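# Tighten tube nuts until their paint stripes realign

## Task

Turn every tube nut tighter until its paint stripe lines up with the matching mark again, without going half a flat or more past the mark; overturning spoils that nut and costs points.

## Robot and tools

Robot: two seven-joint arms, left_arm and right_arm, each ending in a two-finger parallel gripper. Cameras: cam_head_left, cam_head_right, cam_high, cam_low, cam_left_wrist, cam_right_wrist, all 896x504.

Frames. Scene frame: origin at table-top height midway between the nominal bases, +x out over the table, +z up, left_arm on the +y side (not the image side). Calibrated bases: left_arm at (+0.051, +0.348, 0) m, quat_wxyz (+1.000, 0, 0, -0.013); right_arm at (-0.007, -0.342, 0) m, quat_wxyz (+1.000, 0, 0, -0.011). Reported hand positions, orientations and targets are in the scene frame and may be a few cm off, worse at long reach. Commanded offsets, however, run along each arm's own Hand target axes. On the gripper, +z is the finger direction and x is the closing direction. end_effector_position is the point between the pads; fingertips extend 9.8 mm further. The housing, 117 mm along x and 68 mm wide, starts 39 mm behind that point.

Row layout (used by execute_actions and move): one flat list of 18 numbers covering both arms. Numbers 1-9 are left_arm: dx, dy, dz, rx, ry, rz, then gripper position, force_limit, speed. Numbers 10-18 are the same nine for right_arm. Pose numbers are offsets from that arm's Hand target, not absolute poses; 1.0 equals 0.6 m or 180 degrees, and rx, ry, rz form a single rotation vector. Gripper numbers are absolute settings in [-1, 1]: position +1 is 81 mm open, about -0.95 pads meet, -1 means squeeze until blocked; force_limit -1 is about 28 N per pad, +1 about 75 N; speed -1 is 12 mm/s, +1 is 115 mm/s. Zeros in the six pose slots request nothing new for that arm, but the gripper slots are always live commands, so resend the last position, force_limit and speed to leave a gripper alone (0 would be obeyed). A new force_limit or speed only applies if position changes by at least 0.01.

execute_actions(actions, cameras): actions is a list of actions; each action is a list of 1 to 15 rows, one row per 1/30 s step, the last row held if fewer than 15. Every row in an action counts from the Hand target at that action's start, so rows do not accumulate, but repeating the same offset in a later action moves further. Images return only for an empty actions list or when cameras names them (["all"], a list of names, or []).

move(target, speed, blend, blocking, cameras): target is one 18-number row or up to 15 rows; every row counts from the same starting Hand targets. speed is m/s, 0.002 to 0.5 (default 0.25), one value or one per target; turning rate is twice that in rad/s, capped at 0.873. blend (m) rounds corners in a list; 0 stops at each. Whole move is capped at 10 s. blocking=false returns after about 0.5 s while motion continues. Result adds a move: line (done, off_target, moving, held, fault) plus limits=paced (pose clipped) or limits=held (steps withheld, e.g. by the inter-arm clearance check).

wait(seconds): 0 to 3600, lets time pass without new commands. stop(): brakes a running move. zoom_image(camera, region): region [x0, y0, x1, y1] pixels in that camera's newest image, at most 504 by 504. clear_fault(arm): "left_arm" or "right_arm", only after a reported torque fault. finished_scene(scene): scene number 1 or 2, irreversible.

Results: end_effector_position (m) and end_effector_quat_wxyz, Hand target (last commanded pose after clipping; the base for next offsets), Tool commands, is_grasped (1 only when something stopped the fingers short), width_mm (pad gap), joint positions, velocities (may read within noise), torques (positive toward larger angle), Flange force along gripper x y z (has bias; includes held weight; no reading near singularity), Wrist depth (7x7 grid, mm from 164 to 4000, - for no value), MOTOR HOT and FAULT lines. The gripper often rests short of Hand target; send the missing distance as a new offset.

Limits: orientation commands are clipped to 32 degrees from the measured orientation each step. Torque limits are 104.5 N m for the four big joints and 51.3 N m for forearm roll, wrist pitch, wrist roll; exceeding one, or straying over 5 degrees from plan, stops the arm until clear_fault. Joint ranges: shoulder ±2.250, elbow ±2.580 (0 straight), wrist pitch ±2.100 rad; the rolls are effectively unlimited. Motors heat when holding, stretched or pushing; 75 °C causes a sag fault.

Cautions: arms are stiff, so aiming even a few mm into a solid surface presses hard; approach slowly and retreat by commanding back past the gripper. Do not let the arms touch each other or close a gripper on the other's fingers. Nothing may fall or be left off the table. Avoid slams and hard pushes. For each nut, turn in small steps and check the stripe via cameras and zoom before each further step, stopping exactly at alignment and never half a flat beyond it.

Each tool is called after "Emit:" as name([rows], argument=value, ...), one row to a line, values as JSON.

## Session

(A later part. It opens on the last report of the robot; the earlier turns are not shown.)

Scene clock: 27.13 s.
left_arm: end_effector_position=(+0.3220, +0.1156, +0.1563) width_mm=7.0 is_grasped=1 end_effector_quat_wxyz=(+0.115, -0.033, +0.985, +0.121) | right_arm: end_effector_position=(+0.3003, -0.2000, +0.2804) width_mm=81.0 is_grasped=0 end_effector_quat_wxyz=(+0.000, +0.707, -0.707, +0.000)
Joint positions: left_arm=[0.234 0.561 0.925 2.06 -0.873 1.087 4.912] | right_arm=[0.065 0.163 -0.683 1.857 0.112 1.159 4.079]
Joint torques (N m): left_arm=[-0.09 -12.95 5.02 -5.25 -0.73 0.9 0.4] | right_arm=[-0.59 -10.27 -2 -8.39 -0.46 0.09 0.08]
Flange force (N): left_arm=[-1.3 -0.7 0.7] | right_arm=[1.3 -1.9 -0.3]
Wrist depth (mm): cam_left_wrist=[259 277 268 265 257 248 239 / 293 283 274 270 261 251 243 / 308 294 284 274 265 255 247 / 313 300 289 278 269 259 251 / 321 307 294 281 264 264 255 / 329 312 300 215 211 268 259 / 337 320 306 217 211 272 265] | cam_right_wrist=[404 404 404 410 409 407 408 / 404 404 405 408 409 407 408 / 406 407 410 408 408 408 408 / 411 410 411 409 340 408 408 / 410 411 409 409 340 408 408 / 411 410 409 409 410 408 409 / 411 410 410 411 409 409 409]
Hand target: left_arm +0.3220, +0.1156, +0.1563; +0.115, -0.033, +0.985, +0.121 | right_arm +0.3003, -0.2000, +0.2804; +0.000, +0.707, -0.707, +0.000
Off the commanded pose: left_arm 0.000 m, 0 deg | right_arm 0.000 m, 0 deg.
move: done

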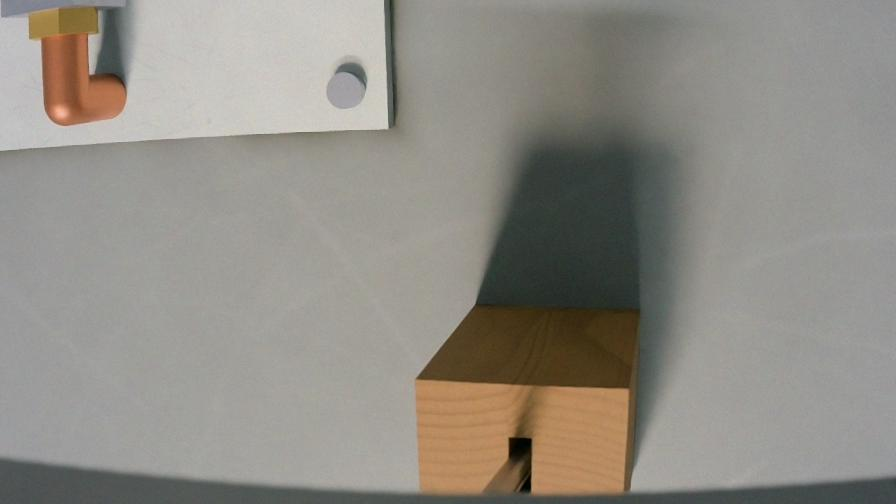

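Emit:
move([
  [0.0010,0.0224,0.0038,0.0296,0,-0.0074,-1,1,-0.3,0,0,0,0,0,0,1,1,1],
  [0.0024,0.0445,0.0098,0.0593,0,-0.0148,-1,1,-0.3,0,0,0,0,0,0,1,1,1],
], speed=0.05, blend=[0.002,0], cameras=["cam_left_wrist","cam_head_left"])

Scene clock: 29.77 s.
left_arm: end_effector_position=(+0.3194, +0.1428, +0.1566) width_mm=7.0 is_grasped=1 end_effector_quat_wxyz=(+0.121, -0.045, +0.991, +0.026) | right_arm: end_effector_position=(+0.3003, -0.2000, +0.2804) width_mm=81.0 is_grasped=0 end_effector_quat_wxyz=(+0.000, +0.707, -0.707, +0.000)
Joint positions: left_arm=[-0.03 0.412 1.008 2.256 -0.888 0.778 4.871] | right_arm=[0.065 0.163 -0.683 1.857 0.112 1.159 4.079]
Joint torques (N m): left_arm=[-4.06 10.02 -5.52 7.23 0.04 -0.36 0.38] | right_arm=[-0.58 -10.28 -1.99 -8.37 -0.49 0.1 0.05]
Flange force (N): left_arm=[-6.3 -0.2 -80.2] | right_arm=[1.3 -2.0 -0.3]
Wrist depth (mm): cam_left_wrist=[317 302 292 287 277 269 258 / 319 302 293 286 280 269 260 / 324 311 299 290 279 269 260 / 326 312 300 290 279 270 260 / 325 312 300 288 277 270 260 / 328 313 301 219 211 269 261 / 329 313 300 219 212 269 261] | cam_right_wrist=[404 404 404 409 409 408 408 / 406 404 403 409 409 408 408 / 404 407 409 410 408 409 409 / 410 411 410 408 341 408 407 / 410 411 410 410 341 409 409 / 410 410 410 410 408 409 409 / 410 410 410 409 408 409 408]
Hand target: left_arm +0.3194, +0.1428, +0.1566; +0.121, -0.045, +0.991, +0.026 | right_arm +0.3003, -0.2000, +0.2804; +0.000, +0.707, -0.707, +0.000
Off the commanded pose: left_arm 0.000 m, 0 deg | right_arm 0.000 m, 0 deg.
move: done
Images, in order (width x height): cam_head_left 896x504, cam_left_wrist 896x504.

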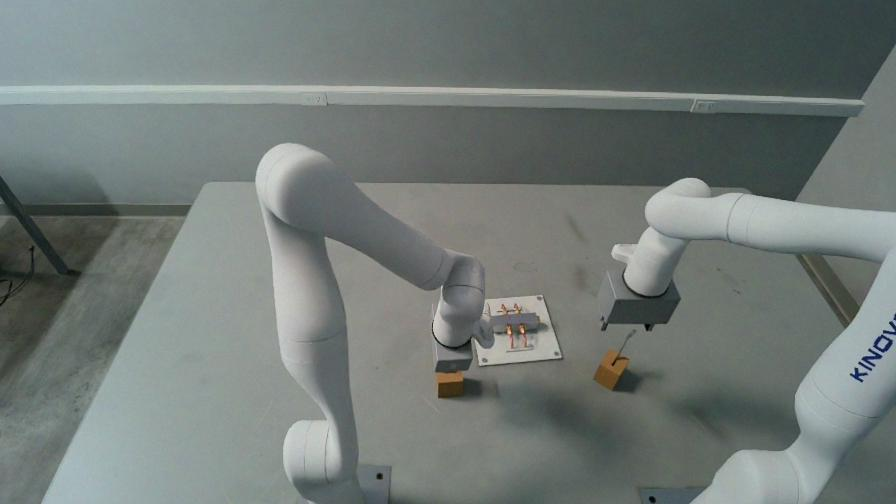

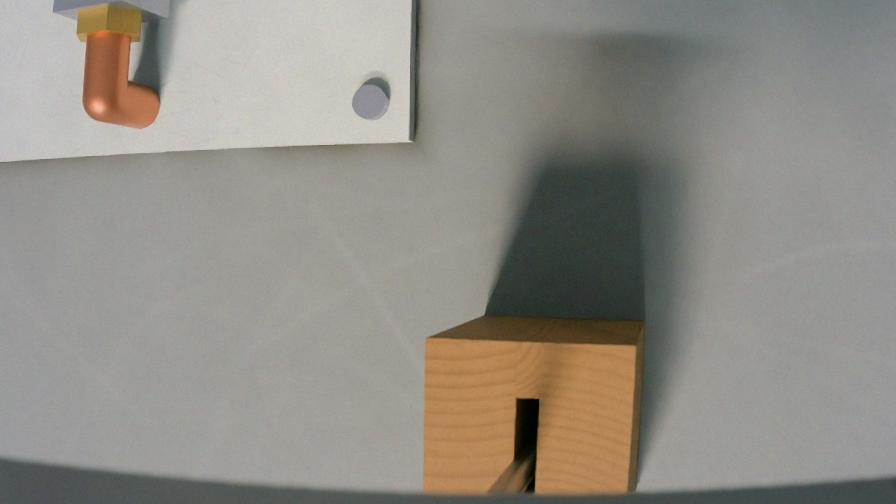

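Emit:
move(target=[-0.0032,0.0005,-0.0129,0,0,0,-1,1,-0.3,0,0,0,0,0,0,1,1,1], speed=0.04, cameras=["cam_left_wrist"])

Scene clock: 30.73 s.
left_arm: end_effector_position=(+0.3194, +0.1428, +0.1645) width_mm=7.0 is_grasped=1 end_effector_quat_wxyz=(+0.121, -0.045, +0.991, +0.026) | right_arm: end_effector_position=(+0.3003, -0.2000, +0.2804) width_mm=81.0 is_grasped=0 end_effector_quat_wxyz=(+0.000, +0.707, -0.707, +0.000)
Joint positions: left_arm=[-0.056 0.393 1.034 2.244 -0.853 0.794 4.834] | right_arm=[0.065 0.163 -0.683 1.857 0.112 1.159 4.079]
Joint torques (N m): left_arm=[-0.22 -9.54 4.19 -6.07 -0.84 0.24 0.42] | right_arm=[-0.57 -10.27 -1.96 -8.34 -0.48 0.11 0.08]
Flange force (N): left_arm=[-0.6 -1.2 2.9] | right_arm=[1.2 -2.0 -0.4]
Wrist depth (mm): cam_left_wrist=[326 309 299 293 285 275 265 / 326 309 300 292 283 275 266 / 331 318 305 296 286 275 266 / 332 318 307 296 286 275 267 / 332 320 307 295 281 276 266 / 335 319 306 226 219 276 267 / 335 320 309 226 219 275 268] | cam_right_wrist=[404 404 404 410 408 409 408 / 405 404 403 409 409 407 408 / 405 406 409 408 410 408 408 / 410 409 410 409 341 408 408 / 411 410 409 410 341 408 408 / 411 410 409 409 410 409 408 / 411 410 410 410 409 409 408]
Hand target: left_arm +0.3194, +0.1428, +0.1646; +0.121, -0.045, +0.991, +0.026 | right_arm +0.3003, -0.2000, +0.2804; +0.000, +0.707, -0.707, +0.000
Off the commanded pose: left_arm 0.000 m, 0 deg | right_arm 0.000 m, 0 deg.
move: done

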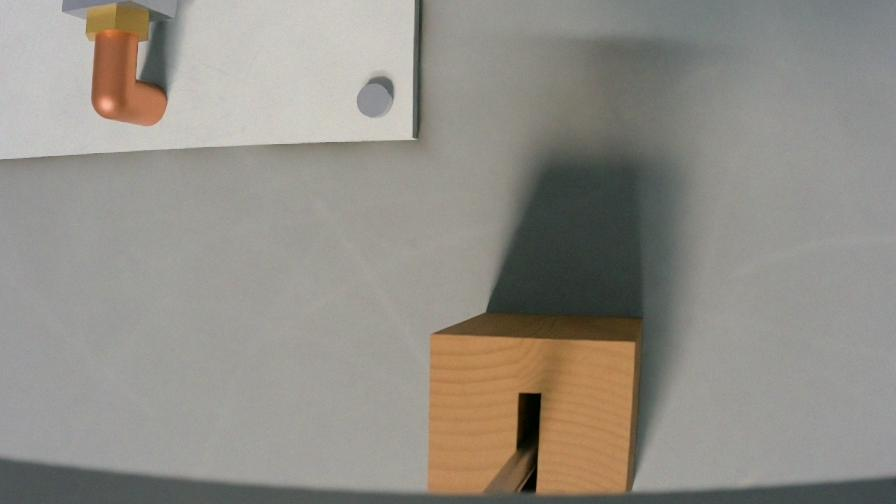

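Emit:
move(target=[-0.028,0.0044,-0.1129,0,0,0,-1,1,-0.3,0,0,0,0,0,0,1,1,1], speed=0.07, cameras=["cam_left_wrist","cam_right_wrist"])

Scene clock: 32.33 s.
left_arm: end_effector_position=(+0.3193, +0.1426, +0.2344) width_mm=7.0 is_grasped=1 end_effector_quat_wxyz=(+0.121, -0.045, +0.991, +0.026) | right_arm: end_effector_position=(+0.3003, -0.2000, +0.2804) width_mm=81.0 is_grasped=0 end_effector_quat_wxyz=(+0.000, +0.707, -0.707, +0.000)
Joint positions: left_arm=[-0.307 0.227 1.247 2.121 -0.566 0.936 4.52] | right_arm=[0.065 0.163 -0.683 1.857 0.112 1.159 4.079]
Joint torques (N m): left_arm=[-0.28 -6.14 3.53 -7.82 -0.92 -0.01 0.44] | right_arm=[-0.58 -10.26 -2 -8.39 -0.48 0.09 0.06]
Flange force (N): left_arm=[-1.5 -3.2 2.8] | right_arm=[1.4 -1.8 -0.4]
Wrist depth (mm): cam_left_wrist=[416 352 374 363 355 343 330 / 405 388 375 363 355 344 329 / 413 394 380 365 357 343 331 / 415 398 384 370 356 344 331 / 414 397 383 369 290 344 331 / 416 398 383 371 287 345 330 / 419 396 382 372 290 346 332] | cam_right_wrist=[404 404 405 410 409 409 408 / 404 404 404 410 409 407 408 / 405 406 411 409 409 408 408 / 410 411 409 409 340 408 407 / 411 410 409 410 341 408 408 / 411 411 410 409 408 408 408 / 411 411 410 409 410 408 409]
Hand target: left_arm +0.3193, +0.1426, +0.2344; +0.121, -0.045, +0.991, +0.026 | right_arm +0.3003, -0.2000, +0.2804; +0.000, +0.707, -0.707, +0.000
Off the commanded pose: left_arm 0.000 m, 0 deg | right_arm 0.000 m, 0 deg.
move: done

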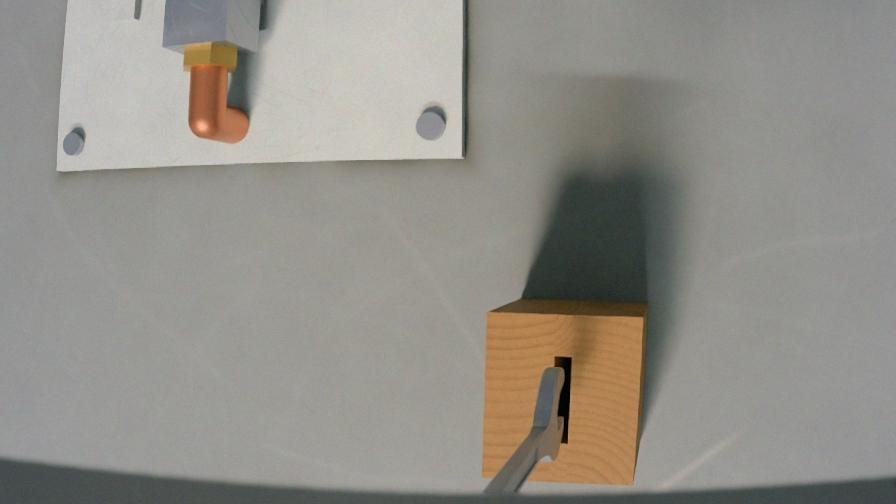

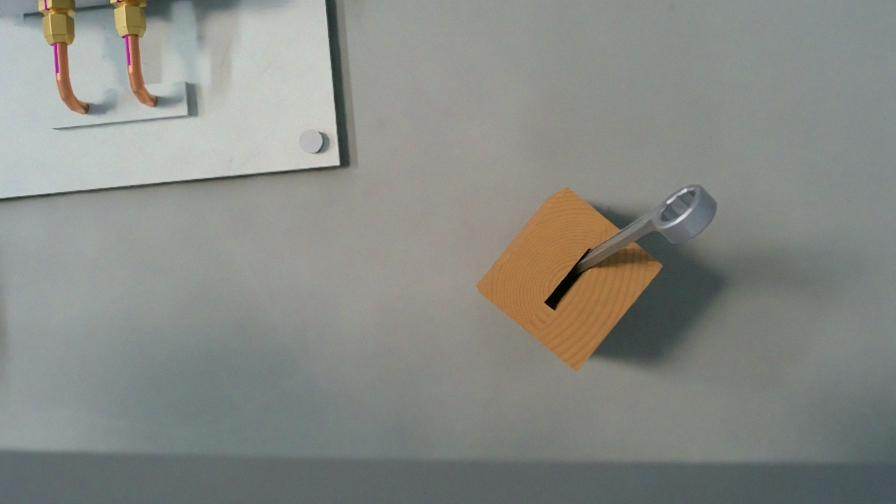

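Emit:
move(target=[0,0,0,0,0,0,-1,1,-0.3,-0.1442,-0.2195,0.1102,0,-0.1667,0,1,1,1], cameras=["cam_right_wrist"])

Emit:
zoom_image(camera="cam_right_wrist", region=[300, 100, 550, 400])

Scene clock: 38.90 s.
left_arm: end_effector_position=(+0.3193, +0.1426, +0.2344) width_mm=7.0 is_grasped=1 end_effector_quat_wxyz=(+0.121, -0.045, +0.991, +0.026) | right_arm: end_effector_position=(+0.4320, -0.1135, +0.2144) width_mm=81.0 is_grasped=0 end_effector_quat_wxyz=(-0.184, +0.683, -0.683, -0.183)
Joint positions: left_arm=[-0.307 0.227 1.247 2.121 -0.566 0.935 4.52] | right_arm=[0.232 0.581 -0.747 1.719 -0.149 0.779 4.443]
Joint torques (N m): left_arm=[-0.18 -6.27 3.49 -7.89 -0.87 -0.02 0.44] | right_arm=[-0.58 -16.54 -5.35 -7.62 -1.66 -0.35 0.1]
Flange force (N): left_arm=[-1.7 -2.8 2.9] | right_arm=[0.4 -2.5 0.2]
Wrist depth (mm): cam_left_wrist=[415 352 375 364 355 342 330 / 405 390 375 363 356 344 329 / 415 395 379 366 356 344 331 / 415 398 381 368 357 344 331 / 416 397 383 368 290 343 331 / 415 399 383 370 287 346 332 / 419 396 384 371 289 347 332] | cam_right_wrist=[518 463 419 374 344 315 295 / 518 462 404 374 334 313 297 / 519 454 417 374 330 313 297 / 508 463 410 325 298 305 297 / 517 463 417 357 335 313 295 / 518 460 416 372 334 314 293 / 518 461 417 372 339 309 295]
Hand target: left_arm +0.3193, +0.1426, +0.2344; +0.121, -0.045, +0.991, +0.026 | right_arm +0.4321, -0.1135, +0.2144; -0.184, +0.683, -0.683, -0.183
Off the commanded pose: left_arm 0.000 m, 0 deg | right_arm 0.000 m, 0 deg.
move: done

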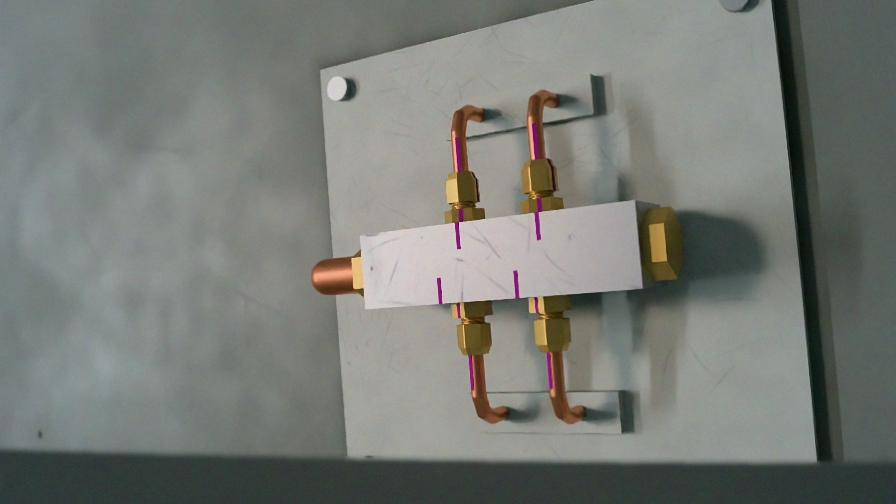

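Scaled by 1.680 from the camera's image (finer frame: 1280x720).

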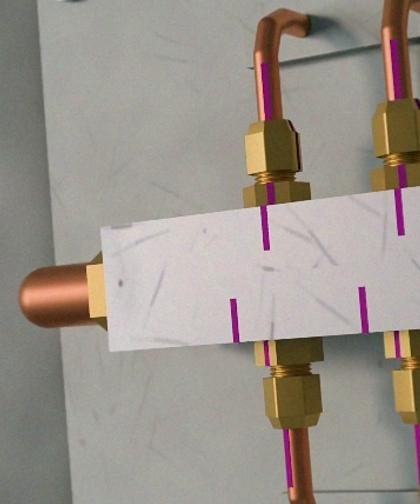

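Emit:
zoom_image(camera="cam_right_wrist", region=[435, 110, 585, 230])

Scaled by 3.360 from the camera's image (finer frame: 1280x720).

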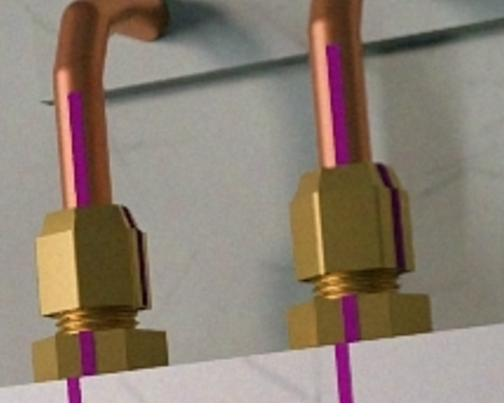

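Emit:
move(target=[0,0,0,0,0,0,-1,1,-0.3,-0.0905,0.2983,0.0893,0.2447,0.1576,-0.0654,1,1,1], cameras=["cam_right_wrist","cam_head_left"])

Scene clock: 44.13 s.
left_arm: end_effector_position=(+0.3193, +0.1426, +0.2344) width_mm=7.0 is_grasped=1 end_effector_quat_wxyz=(+0.121, -0.045, +0.991, +0.026) | right_arm: end_effector_position=(+0.2531, -0.0396, +0.1951) width_mm=81.0 is_grasped=0 end_effector_quat_wxyz=(-0.272, +0.652, -0.653, +0.271)
Joint positions: left_arm=[-0.307 0.227 1.247 2.121 -0.566 0.935 4.52] | right_arm=[-1.51 0.374 0.009 2.264 1.187 0.861 2.255]
Joint torques (N m): left_arm=[-0.22 -6.17 3.58 -7.84 -0.86 -0.03 0.41] | right_arm=[-0.53 -12.43 0.06 -4.5 0.69 2 0.05]
Flange force (N): left_arm=[-1.7 -3.3 3.1] | right_arm=[0.1 -1.6 3.7]
Wrist depth (mm): cam_left_wrist=[417 352 376 364 356 343 330 / 407 390 374 363 356 343 330 / 415 394 379 367 356 344 331 / 414 398 383 368 356 344 331 / 417 398 383 368 290 343 332 / 415 398 382 370 287 344 332 / 420 397 382 372 289 345 332] | cam_right_wrist=[620 626 624 626 627 628 630 / 561 561 549 564 563 567 567 / 510 509 512 493 513 512 515 / 457 459 399 397 444 461 462 / 423 416 410 403 410 426 427 / 394 388 387 376 383 390 397 / 363 363 358 363 364 365 370]
Hand target: left_arm +0.3193, +0.1426, +0.2344; +0.121, -0.045, +0.991, +0.026 | right_arm +0.2531, -0.0396, +0.1951; -0.272, +0.653, -0.653, +0.271
Off the commanded pose: left_arm 0.000 m, 0 deg | right_arm 0.000 m, 0 deg.
move: done
Images, in order (width x height): cam_head_left 896x504, cam_right_wrist 896x504.

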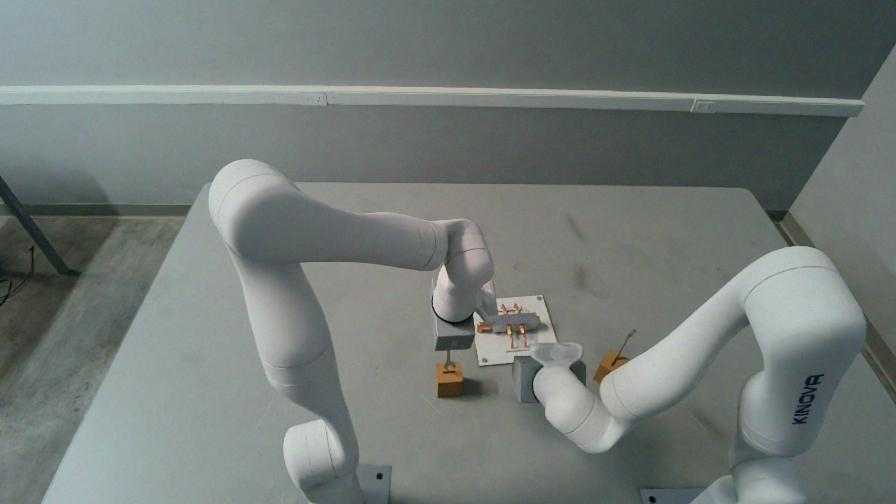

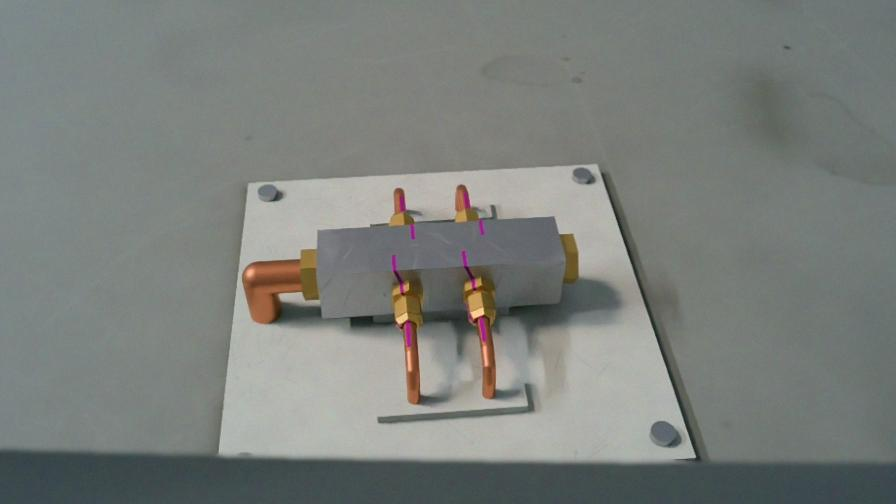

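Emit:
move(target=[-0.2897,-0.3238,0.0533,-0.0067,0,0.0037,-1,1,-0.3,0,0,0,0,0,0,1,1,1], speed=0.2, cameras=["cam_right_wrist","cam_left_wrist","cam_head_left"])

Emit:
zoom_image(camera="cam_right_wrist", region=[370, 80, 570, 300])

Scene clock: 47.10 s.
left_arm: end_effector_position=(+0.5137, -0.0340, +0.2375) width_mm=7.0 is_grasped=1 end_effector_quat_wxyz=(+0.120, -0.041, +0.991, +0.037) | right_arm: end_effector_position=(+0.2531, -0.0396, +0.1951) width_mm=81.0 is_grasped=0 end_effector_quat_wxyz=(-0.272, +0.653, -0.653, +0.271)
Joint positions: left_arm=[0.309 0.831 0.927 1.207 -0.899 1.392 4.466] | right_arm=[-1.51 0.374 0.009 2.264 1.187 0.861 2.255]
Joint torques (N m): left_arm=[-0.24 -21.78 6.78 -7.55 -1.05 0.06 0.4] | right_arm=[-0.58 -12.35 0.11 -4.5 0.7 2 0.07]
Flange force (N): left_arm=[-1.3 -1.3 -0.3] | right_arm=[0.2 -1.8 3.6]
Wrist depth (mm): cam_left_wrist=[413 393 380 366 353 341 329 / 410 394 380 366 353 340 328 / 414 396 380 362 351 338 326 / 415 396 382 364 351 333 325 / 416 400 384 363 350 307 324 / 419 400 384 364 351 316 326 / 424 400 385 367 352 309 327] | cam_right_wrist=[624 624 626 612 630 630 633 / 560 563 549 565 566 564 567 / 510 510 510 493 514 515 516 / 457 459 398 397 444 461 461 / 424 416 409 404 411 426 427 / 394 388 388 376 382 390 397 / 362 363 358 363 364 365 371]
Hand target: left_arm +0.5137, -0.0340, +0.2375; +0.120, -0.041, +0.991, +0.037 | right_arm +0.2531, -0.0396, +0.1951; -0.272, +0.653, -0.653, +0.271
Off the commanded pose: left_arm 0.000 m, 0 deg | right_arm 0.000 m, 0 deg.
move: done
Images, in order (width x height): cam_head_left 896x504, cam_left_wrist 896x504, cam_right_wrist 896x504.

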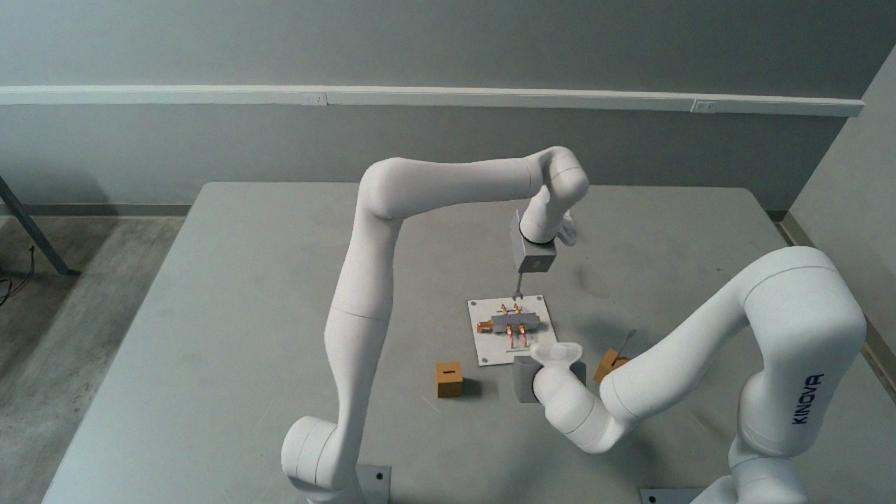

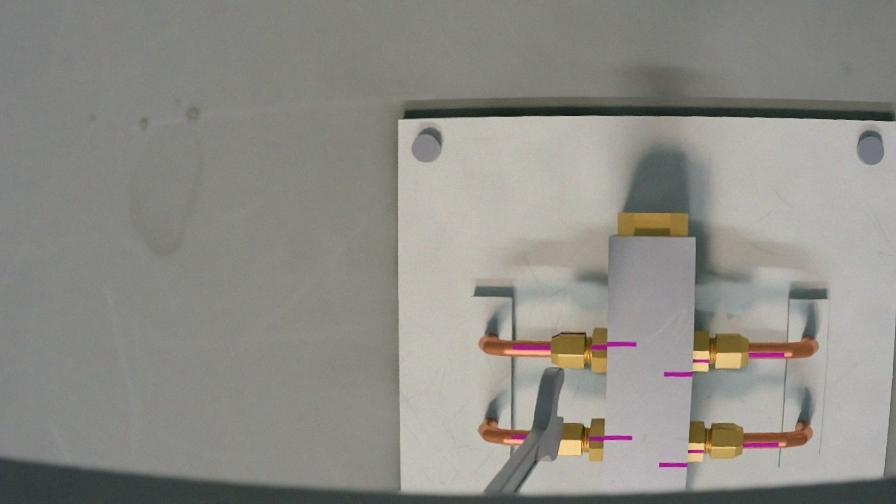

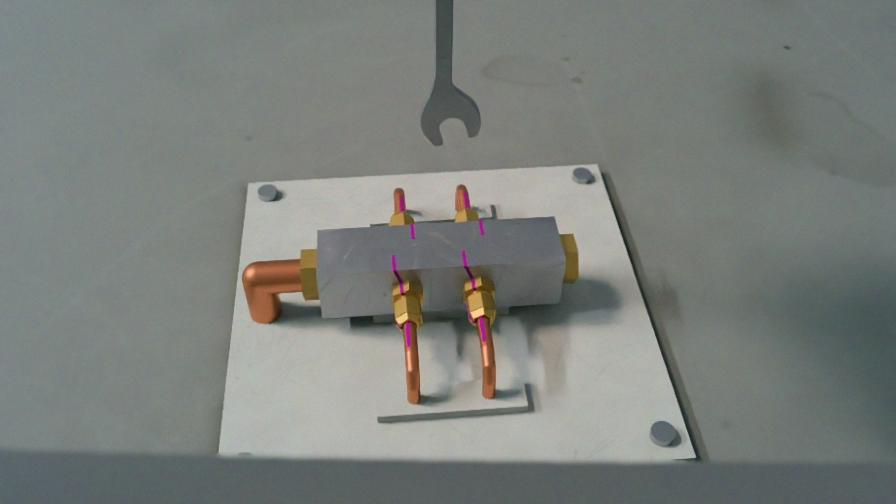

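Scaled by 2.291 from the camera's image (finer frame: 1280x720).

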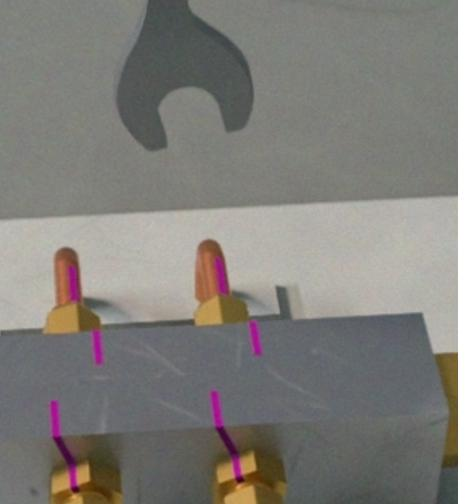

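Emit:
zoom_image(camera="cam_left_wrist", region=[480, 320, 640, 490])

Scaled by 2.965 from the camera's image (finer frame: 1280x720).

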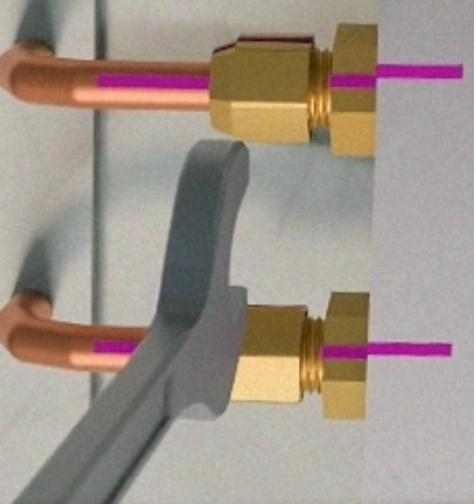

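Emit:
move(target=[0.0097,-0.0035,0.0558,0,0,0,-1,1,-0.3,0,0,0,0,0,0,1,1,1], speed=0.08, cameras=["cam_right_wrist","cam_left_wrist"])

Emit:
zoom_image(camera="cam_right_wrist", region=[370, 130, 530, 270])

Emit:
zoom_image(camera="cam_left_wrist", region=[480, 320, 640, 490])

Scene clock: 52.30 s.
left_arm: end_effector_position=(+0.5161, -0.0338, +0.2036) width_mm=7.0 is_grasped=1 end_effector_quat_wxyz=(+0.120, -0.041, +0.991, +0.037) | right_arm: end_effector_position=(+0.2531, -0.0396, +0.1951) width_mm=81.0 is_grasped=0 end_effector_quat_wxyz=(-0.272, +0.653, -0.653, +0.271)
Joint positions: left_arm=[0.305 0.866 0.907 1.26 -0.928 1.324 4.505] | right_arm=[-1.51 0.374 0.009 2.264 1.187 0.861 2.255]
Joint torques (N m): left_arm=[-0.2 -21.97 7.02 -7.36 -1.04 0.08 0.43] | right_arm=[-0.58 -12.3 0.07 -4.45 0.69 2.01 0.07]
Flange force (N): left_arm=[-1.2 -1.0 -0.2] | right_arm=[0.1 -1.9 3.5]
Wrist depth (mm): cam_left_wrist=[371 356 342 331 319 308 298 / 372 357 345 329 318 307 295 / 376 359 345 326 317 306 294 / 376 360 346 328 318 276 295 / 378 361 348 329 316 272 293 / 379 361 348 330 276 273 293 / 380 364 350 330 287 278 295] | cam_right_wrist=[625 624 627 612 627 631 631 / 562 560 550 565 565 564 568 / 510 511 512 482 514 516 516 / 458 458 398 397 443 462 461 / 424 416 411 403 411 427 427 / 394 388 388 376 384 390 397 / 363 362 359 363 364 365 370]
Hand target: left_arm +0.5161, -0.0338, +0.2035; +0.120, -0.041, +0.991, +0.037 | right_arm +0.2531, -0.0396, +0.1951; -0.272, +0.653, -0.653, +0.271
Off the commanded pose: left_arm 0.000 m, 0 deg | right_arm 0.000 m, 0 deg.
move: done
Images, in order (width x height): cam_left_wrist 896x504, cam_right_wrist 896x504.

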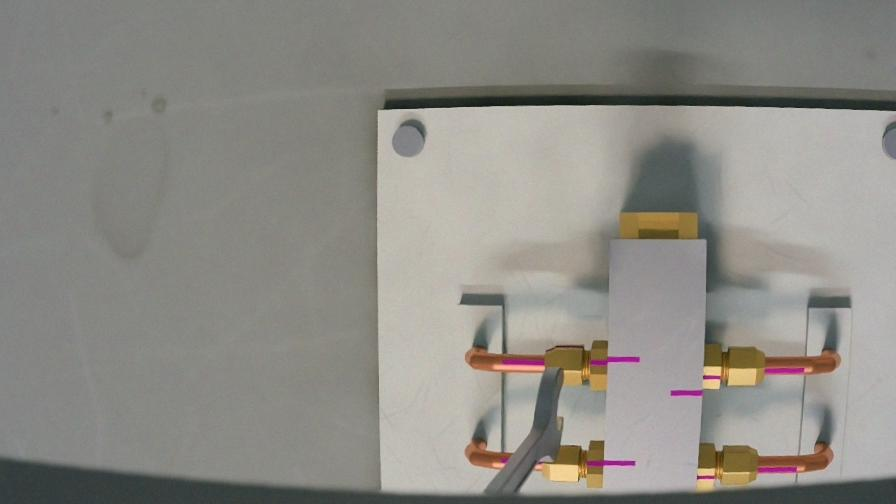

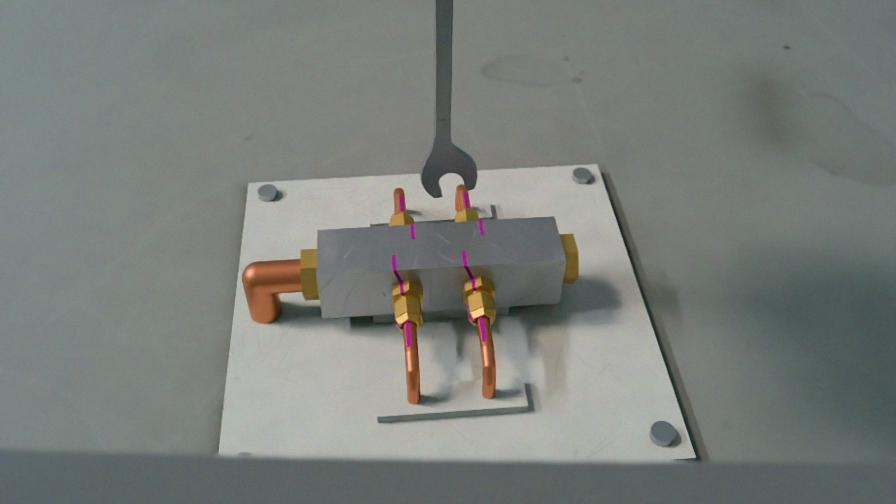

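Scaled by 3.150 from the camera's image (finer frame: 1280x720).

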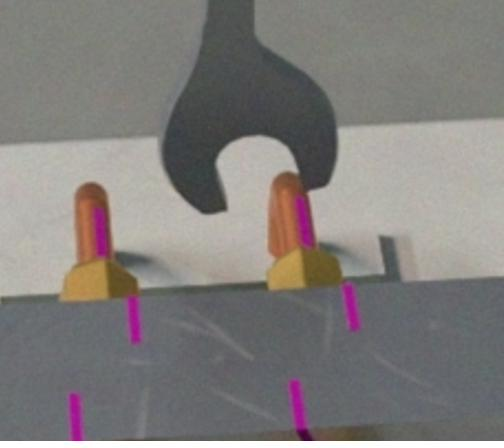

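Scaled by 2.965 from the camera's image (finer frame: 1280x720).

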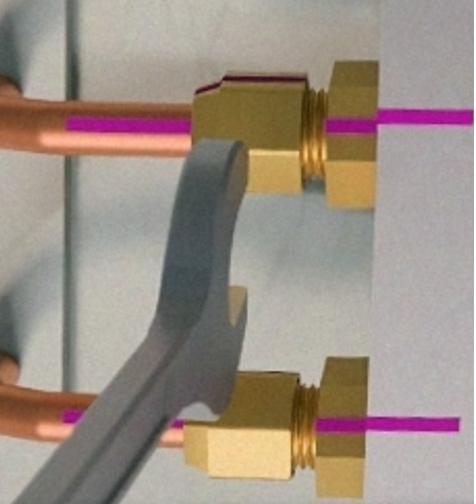

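Emit:
move(target=[0.0093,-0.0073,0.0223,0,0,0,-1,1,-0.3,0,0,0,0,0,0,1,1,1], speed=0.05, cameras=["cam_right_wrist","cam_left_wrist"])

Emit:
zoom_image(camera="cam_right_wrist", region=[410, 130, 530, 270])

Emit:
zoom_image(camera="cam_left_wrist", region=[480, 320, 640, 490])

Scene clock: 54.20 s.
left_arm: end_effector_position=(+0.5142, -0.0374, +0.1890) width_mm=7.0 is_grasped=1 end_effector_quat_wxyz=(+0.120, -0.041, +0.991, +0.037) | right_arm: end_effector_position=(+0.2531, -0.0396, +0.1951) width_mm=81.0 is_grasped=0 end_effector_quat_wxyz=(-0.272, +0.653, -0.653, +0.271)
Joint positions: left_arm=[0.314 0.883 0.897 1.277 -0.941 1.299 4.528] | right_arm=[-1.51 0.374 0.009 2.264 1.187 0.861 2.255]
Joint torques (N m): left_arm=[-0.18 -22.1 7.07 -7.16 -1.02 0.08 0.4] | right_arm=[-0.57 -12.39 0.01 -4.47 0.71 2 0.07]
Flange force (N): left_arm=[-1.3 -1.2 -0.2] | right_arm=[0.0 -1.8 3.7]
Wrist depth (mm): cam_left_wrist=[355 340 327 316 305 294 284 / 357 341 329 315 304 293 282 / 358 341 328 312 302 292 281 / 358 342 330 312 301 288 282 / 361 343 330 310 303 258 280 / 362 346 334 309 261 261 279 / 364 348 333 317 262 265 280] | cam_right_wrist=[622 626 627 609 628 628 633 / 561 562 550 552 564 568 569 / 510 511 512 491 512 513 514 / 460 459 399 397 444 461 462 / 423 417 410 403 411 428 427 / 393 387 388 376 382 390 397 / 362 363 358 363 363 365 371]
Hand target: left_arm +0.5142, -0.0374, +0.1890; +0.120, -0.041, +0.991, +0.037 | right_arm +0.2531, -0.0396, +0.1951; -0.272, +0.653, -0.653, +0.271
Off the commanded pose: left_arm 0.000 m, 0 deg | right_arm 0.000 m, 0 deg.
move: done
Images, in order (width x height): cam_left_wrist 896x504, cam_right_wrist 896x504.

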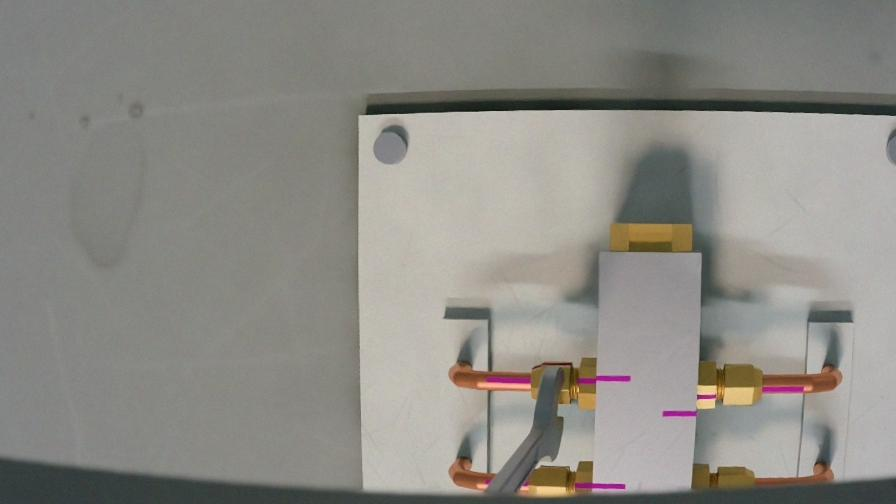

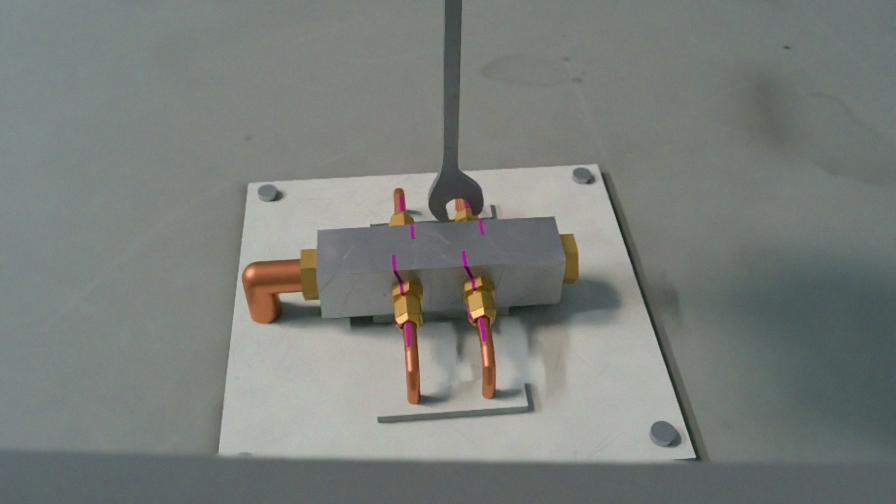

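Scaled by 3.600 from the camera's image (finer frame: 1280x720).

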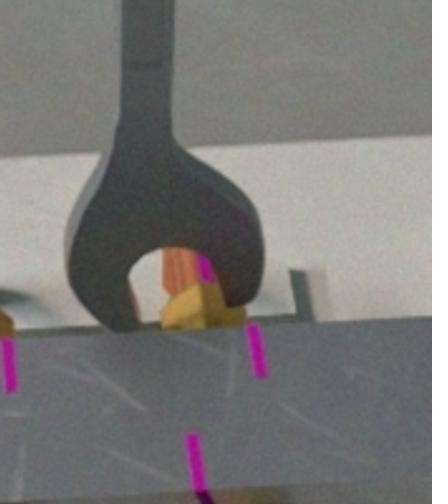

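Scaled by 2.965 from the camera's image (finer frame: 1280x720).

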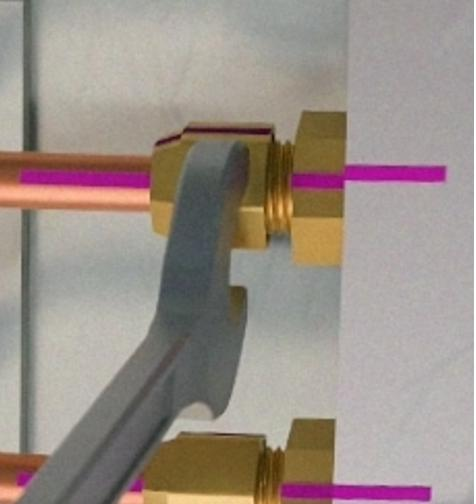

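Emit:
move(target=[0.0023,-0.0029,0.0093,0,0,0,-1,1,-0.3,0,0,0,0,0,0,1,1,1], speed=0.03)

Emit:
move(target=[0.0015,-0.0019,0.0062,0,0,0,-1,1,-0.3,0,0,0,0,0,0,1,1,1], speed=0.03, cameras=["cam_right_wrist"])

Emit:
zoom_image(camera="cam_right_wrist", region=[410, 130, 530, 270])

Scene clock: 55.40 s.
left_arm: end_effector_position=(+0.5144, -0.0388, +0.1832) width_mm=7.0 is_grasped=1 end_effector_quat_wxyz=(+0.120, -0.041, +0.991, +0.037) | right_arm: end_effector_position=(+0.2531, -0.0396, +0.1951) width_mm=81.0 is_grasped=0 end_effector_quat_wxyz=(-0.272, +0.653, -0.653, +0.271)
Joint positions: left_arm=[0.318 0.891 0.892 1.28 -0.947 1.29 4.535] | right_arm=[-1.51 0.374 0.009 2.264 1.187 0.861 2.255]
Joint torques (N m): left_arm=[-1.23 -13 3.53 -2.82 -0.37 1.02 0.28] | right_arm=[-0.56 -12.35 0.05 -4.49 0.71 1.98 0.08]
Flange force (N): left_arm=[-4.2 -1.6 -15.7] | right_arm=[0.2 -1.8 3.5]
Wrist depth (mm): cam_left_wrist=[350 335 323 310 299 289 279 / 351 335 322 310 300 289 279 / 353 337 323 306 296 287 276 / 354 337 325 308 297 284 277 / 355 339 325 306 298 253 278 / 356 342 329 304 257 254 274 / 358 343 329 312 257 257 275] | cam_right_wrist=[624 625 624 611 630 628 631 / 559 564 548 550 565 564 567 / 510 510 512 482 514 514 515 / 459 459 399 398 442 462 461 / 423 417 409 404 411 426 427 / 393 387 388 376 383 390 397 / 362 363 357 363 364 364 370]
Hand target: left_arm +0.5144, -0.0387, +0.1831; +0.120, -0.041, +0.991, +0.037 | right_arm +0.2531, -0.0396, +0.1951; -0.272, +0.653, -0.653, +0.271
Off the commanded pose: left_arm 0.000 m, 0 deg | right_arm 0.000 m, 0 deg.
move: done

Scene clock: 55.90 s.
left_arm: end_effector_position=(+0.5145, -0.0397, +0.1794) width_mm=7.0 is_grasped=1 end_effector_quat_wxyz=(+0.120, -0.041, +0.991, +0.037) | right_arm: end_effector_position=(+0.2531, -0.0396, +0.1951) width_mm=81.0 is_grasped=0 end_effector_quat_wxyz=(-0.272, +0.653, -0.653, +0.271)
Joint positions: left_arm=[0.32 0.896 0.89 1.283 -0.951 1.284 4.539] | right_arm=[-1.51 0.374 0.009 2.264 1.187 0.861 2.255]
Joint torques (N m): left_arm=[0.54 27.49 -5.73 12.8 3.9 -2.15 0.43] | right_arm=[-0.56 -12.38 0.04 -4.5 0.72 2 0.06]
Flange force (N): left_arm=[-19.6 9.4 -87.3] | right_arm=[0.1 -1.8 3.6]
Wrist depth (mm): cam_left_wrist=[351 337 324 310 300 290 278 / 353 336 323 311 299 289 279 / 355 337 324 308 296 287 276 / 355 338 325 308 297 283 276 / 358 339 326 309 297 253 277 / 358 342 329 304 257 254 273 / 358 344 328 311 257 257 274] | cam_right_wrist=[622 623 624 613 631 629 634 / 560 561 551 550 565 566 566 / 509 512 510 482 514 514 516 / 459 460 398 398 444 463 462 / 424 416 409 402 411 426 427 / 393 388 388 375 384 390 398 / 363 363 358 364 365 365 370]
Hand target: left_arm +0.5144, -0.0396, +0.1792; +0.120, -0.041, +0.991, +0.037 | right_arm +0.2531, -0.0396, +0.1951; -0.272, +0.653, -0.653, +0.271
Off the commanded pose: left_arm 0.000 m, 0 deg | right_arm 0.000 m, 0 deg.
move: done

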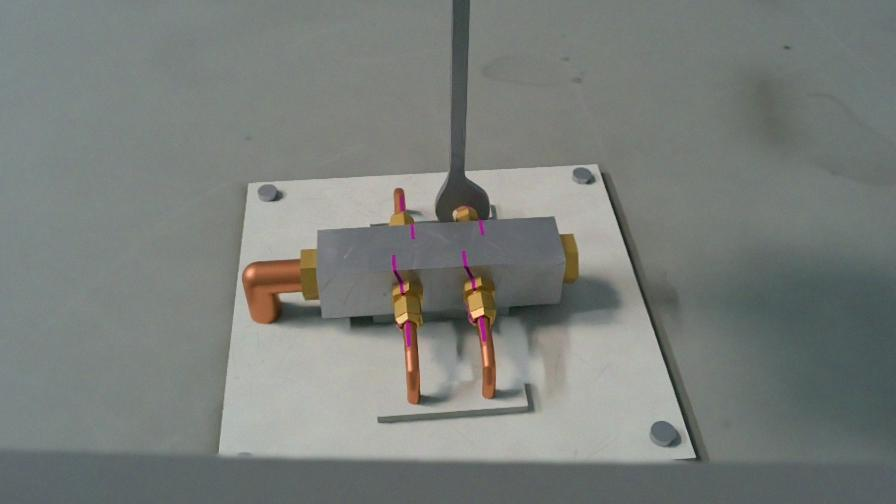

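Scaled by 3.600 from the camera's image (finer frame: 1280x720).

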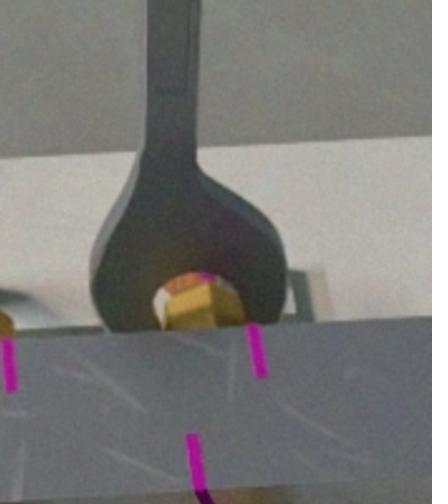

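Emit:
move(target=[-0.0008,-0.0003,-0.0031,0,0,0,-1,1,-0.3,0,0,0,0,0,0,1,1,1], speed=0.03)

Emit:
move(target=[0.0010,-0.0012,0.0039,0,0,0,-1,1,-0.3,0,0,0,0,0,0,1,1,1], speed=0.02, cameras=["cam_right_wrist"])

Emit:
zoom_image(camera="cam_right_wrist", region=[410, 130, 530, 270])

Scene clock: 57.10 s.
left_arm: end_effector_position=(+0.5145, -0.0399, +0.1810) width_mm=7.0 is_grasped=1 end_effector_quat_wxyz=(+0.120, -0.041, +0.991, +0.037) | right_arm: end_effector_position=(+0.2531, -0.0396, +0.1951) width_mm=81.0 is_grasped=0 end_effector_quat_wxyz=(-0.272, +0.653, -0.653, +0.271)
Joint positions: left_arm=[0.321 0.895 0.89 1.279 -0.949 1.288 4.537] | right_arm=[-1.51 0.374 0.009 2.264 1.187 0.861 2.255]
Joint torques (N m): left_arm=[0.64 11.85 -1.47 6.79 2.68 -1.2 0.4] | right_arm=[-0.55 -12.34 0.07 -4.49 0.7 1.99 0.07]
Flange force (N): left_arm=[-14.4 6.2 -59.1] | right_arm=[0.2 -1.8 3.5]
Wrist depth (mm): cam_left_wrist=[350 336 323 310 300 289 279 / 352 336 322 310 299 289 279 / 353 336 323 307 296 286 276 / 354 337 325 308 297 283 277 / 356 339 325 309 298 253 277 / 356 342 329 305 265 254 274 / 359 343 328 311 257 257 275] | cam_right_wrist=[625 624 623 611 628 629 632 / 562 562 550 551 565 567 567 / 509 512 510 482 514 516 516 / 459 460 398 397 444 461 461 / 423 417 409 403 411 426 428 / 394 388 388 375 383 390 397 / 362 362 357 363 364 364 370]
Hand target: left_arm +0.5145, -0.0399, +0.1811; +0.120, -0.041, +0.991, +0.037 | right_arm +0.2531, -0.0396, +0.1951; -0.272, +0.653, -0.653, +0.271
Off the commanded pose: left_arm 0.000 m, 0 deg | right_arm 0.000 m, 0 deg.
move: done

Scene clock: 57.60 s.
left_arm: end_effector_position=(+0.5146, -0.0405, +0.1788) width_mm=7.0 is_grasped=1 end_effector_quat_wxyz=(+0.120, -0.041, +0.991, +0.037) | right_arm: end_effector_position=(+0.2531, -0.0396, +0.1951) width_mm=81.0 is_grasped=0 end_effector_quat_wxyz=(-0.272, +0.653, -0.653, +0.271)
Joint positions: left_arm=[0.322 0.898 0.889 1.28 -0.952 1.284 4.54] | right_arm=[-1.51 0.374 0.009 2.264 1.187 0.861 2.255]
Joint torques (N m): left_arm=[1.12 34.2 -6.95 15.43 4.89 -2.83 0.48] | right_arm=[-0.54 -12.35 0.05 -4.5 0.69 1.99 0.08]
Flange force (N): left_arm=[-22.8 11.2 -98.9] | right_arm=[0.2 -1.7 3.6]
Wrist depth (mm): cam_left_wrist=[352 337 325 310 300 289 278 / 353 337 324 310 299 289 279 / 354 338 323 306 296 287 276 / 356 338 324 307 297 285 276 / 357 339 325 309 298 252 276 / 357 343 329 304 257 254 272 / 358 343 327 312 257 258 274] | cam_right_wrist=[622 624 624 611 628 626 627 / 562 562 551 550 568 567 567 / 510 511 510 480 512 513 515 / 458 459 397 396 443 462 462 / 423 417 409 403 411 426 427 / 393 387 387 376 382 389 396 / 363 363 358 362 364 364 370]
Hand target: left_arm +0.5145, -0.0405, +0.1787; +0.120, -0.041, +0.991, +0.037 | right_arm +0.2531, -0.0396, +0.1951; -0.272, +0.653, -0.653, +0.271
Off the commanded pose: left_arm 0.000 m, 0 deg | right_arm 0.000 m, 0 deg.
move: done

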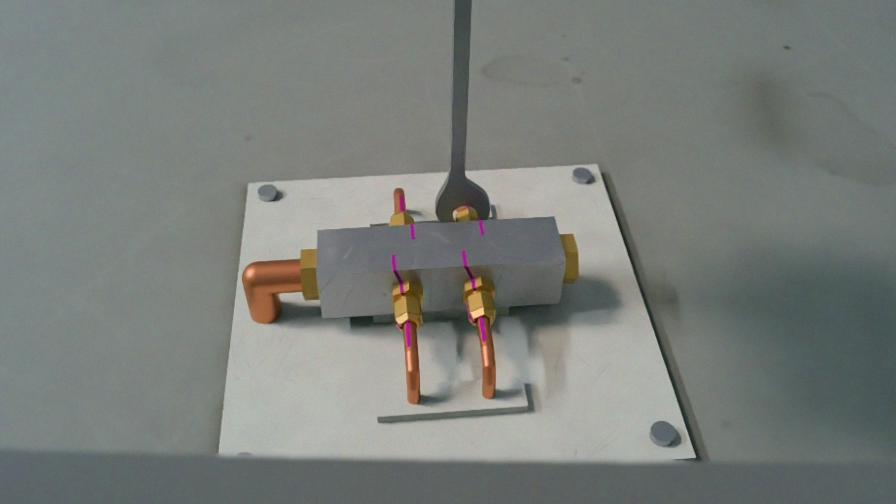

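Scaled by 3.600 from the camera's image (finer frame: 1280x720).

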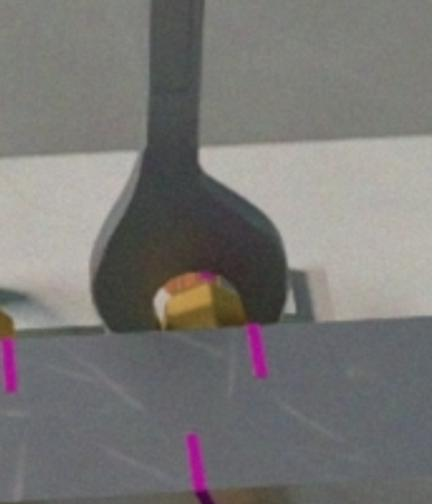

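Emit:
move(target=[-0.0003,0.0127,-0.0012,0.01617,0,-0.00403,-1,1,-0.3,0,0,0,0,0,0,1,1,1], speed=0.04, cameras=["cam_right_wrist"])

Emit:
zoom_image(camera="cam_right_wrist", region=[410, 130, 530, 270])

Scene clock: 59.07 s.
left_arm: end_effector_position=(+0.5138, -0.0330, +0.1798) width_mm=7.0 is_grasped=1 end_effector_quat_wxyz=(+0.121, -0.044, +0.992, +0.011) | right_arm: end_effector_position=(+0.2531, -0.0396, +0.1951) width_mm=81.0 is_grasped=0 end_effector_quat_wxyz=(-0.272, +0.653, -0.653, +0.271)
Joint positions: left_arm=[0.264 0.869 0.911 1.355 -0.946 1.209 4.558] | right_arm=[-1.51 0.374 0.009 2.264 1.187 0.861 2.255]
Joint torques (N m): left_arm=[1.78 14.27 -1.99 8.24 3.07 -1.15 0.38] | right_arm=[-0.58 -12.37 0.04 -4.49 0.69 2 0.07]
Flange force (N): left_arm=[-16.1 5.0 -63.7] | right_arm=[0.2 -1.8 3.7]
Wrist depth (mm): cam_left_wrist=[359 343 330 317 306 296 284 / 357 342 329 317 305 294 284 / 356 340 328 309 299 290 279 / 356 339 327 310 299 287 278 / 356 339 326 310 299 254 278 / 356 341 327 303 265 254 274 / 355 341 326 310 256 256 273] | cam_right_wrist=[624 627 625 611 628 631 631 / 559 561 551 552 565 567 567 / 510 511 512 481 513 514 515 / 459 458 398 398 442 459 463 / 423 417 410 403 411 426 426 / 394 388 388 375 382 390 397 / 362 363 358 363 363 365 371]
Hand target: left_arm +0.5139, -0.0330, +0.1799; +0.121, -0.044, +0.992, +0.011 | right_arm +0.2531, -0.0396, +0.1951; -0.272, +0.653, -0.653, +0.271
Off the commanded pose: left_arm 0.000 m, 0 deg | right_arm 0.000 m, 0 deg.
move: done

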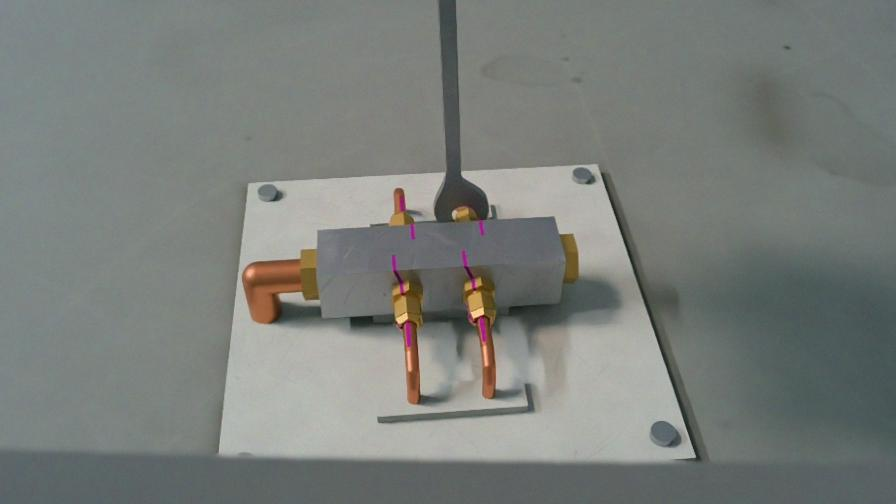

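Scaled by 3.600 from the camera's image (finer frame: 1280x720).

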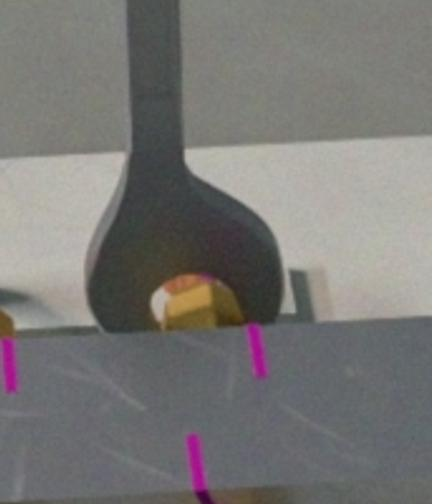

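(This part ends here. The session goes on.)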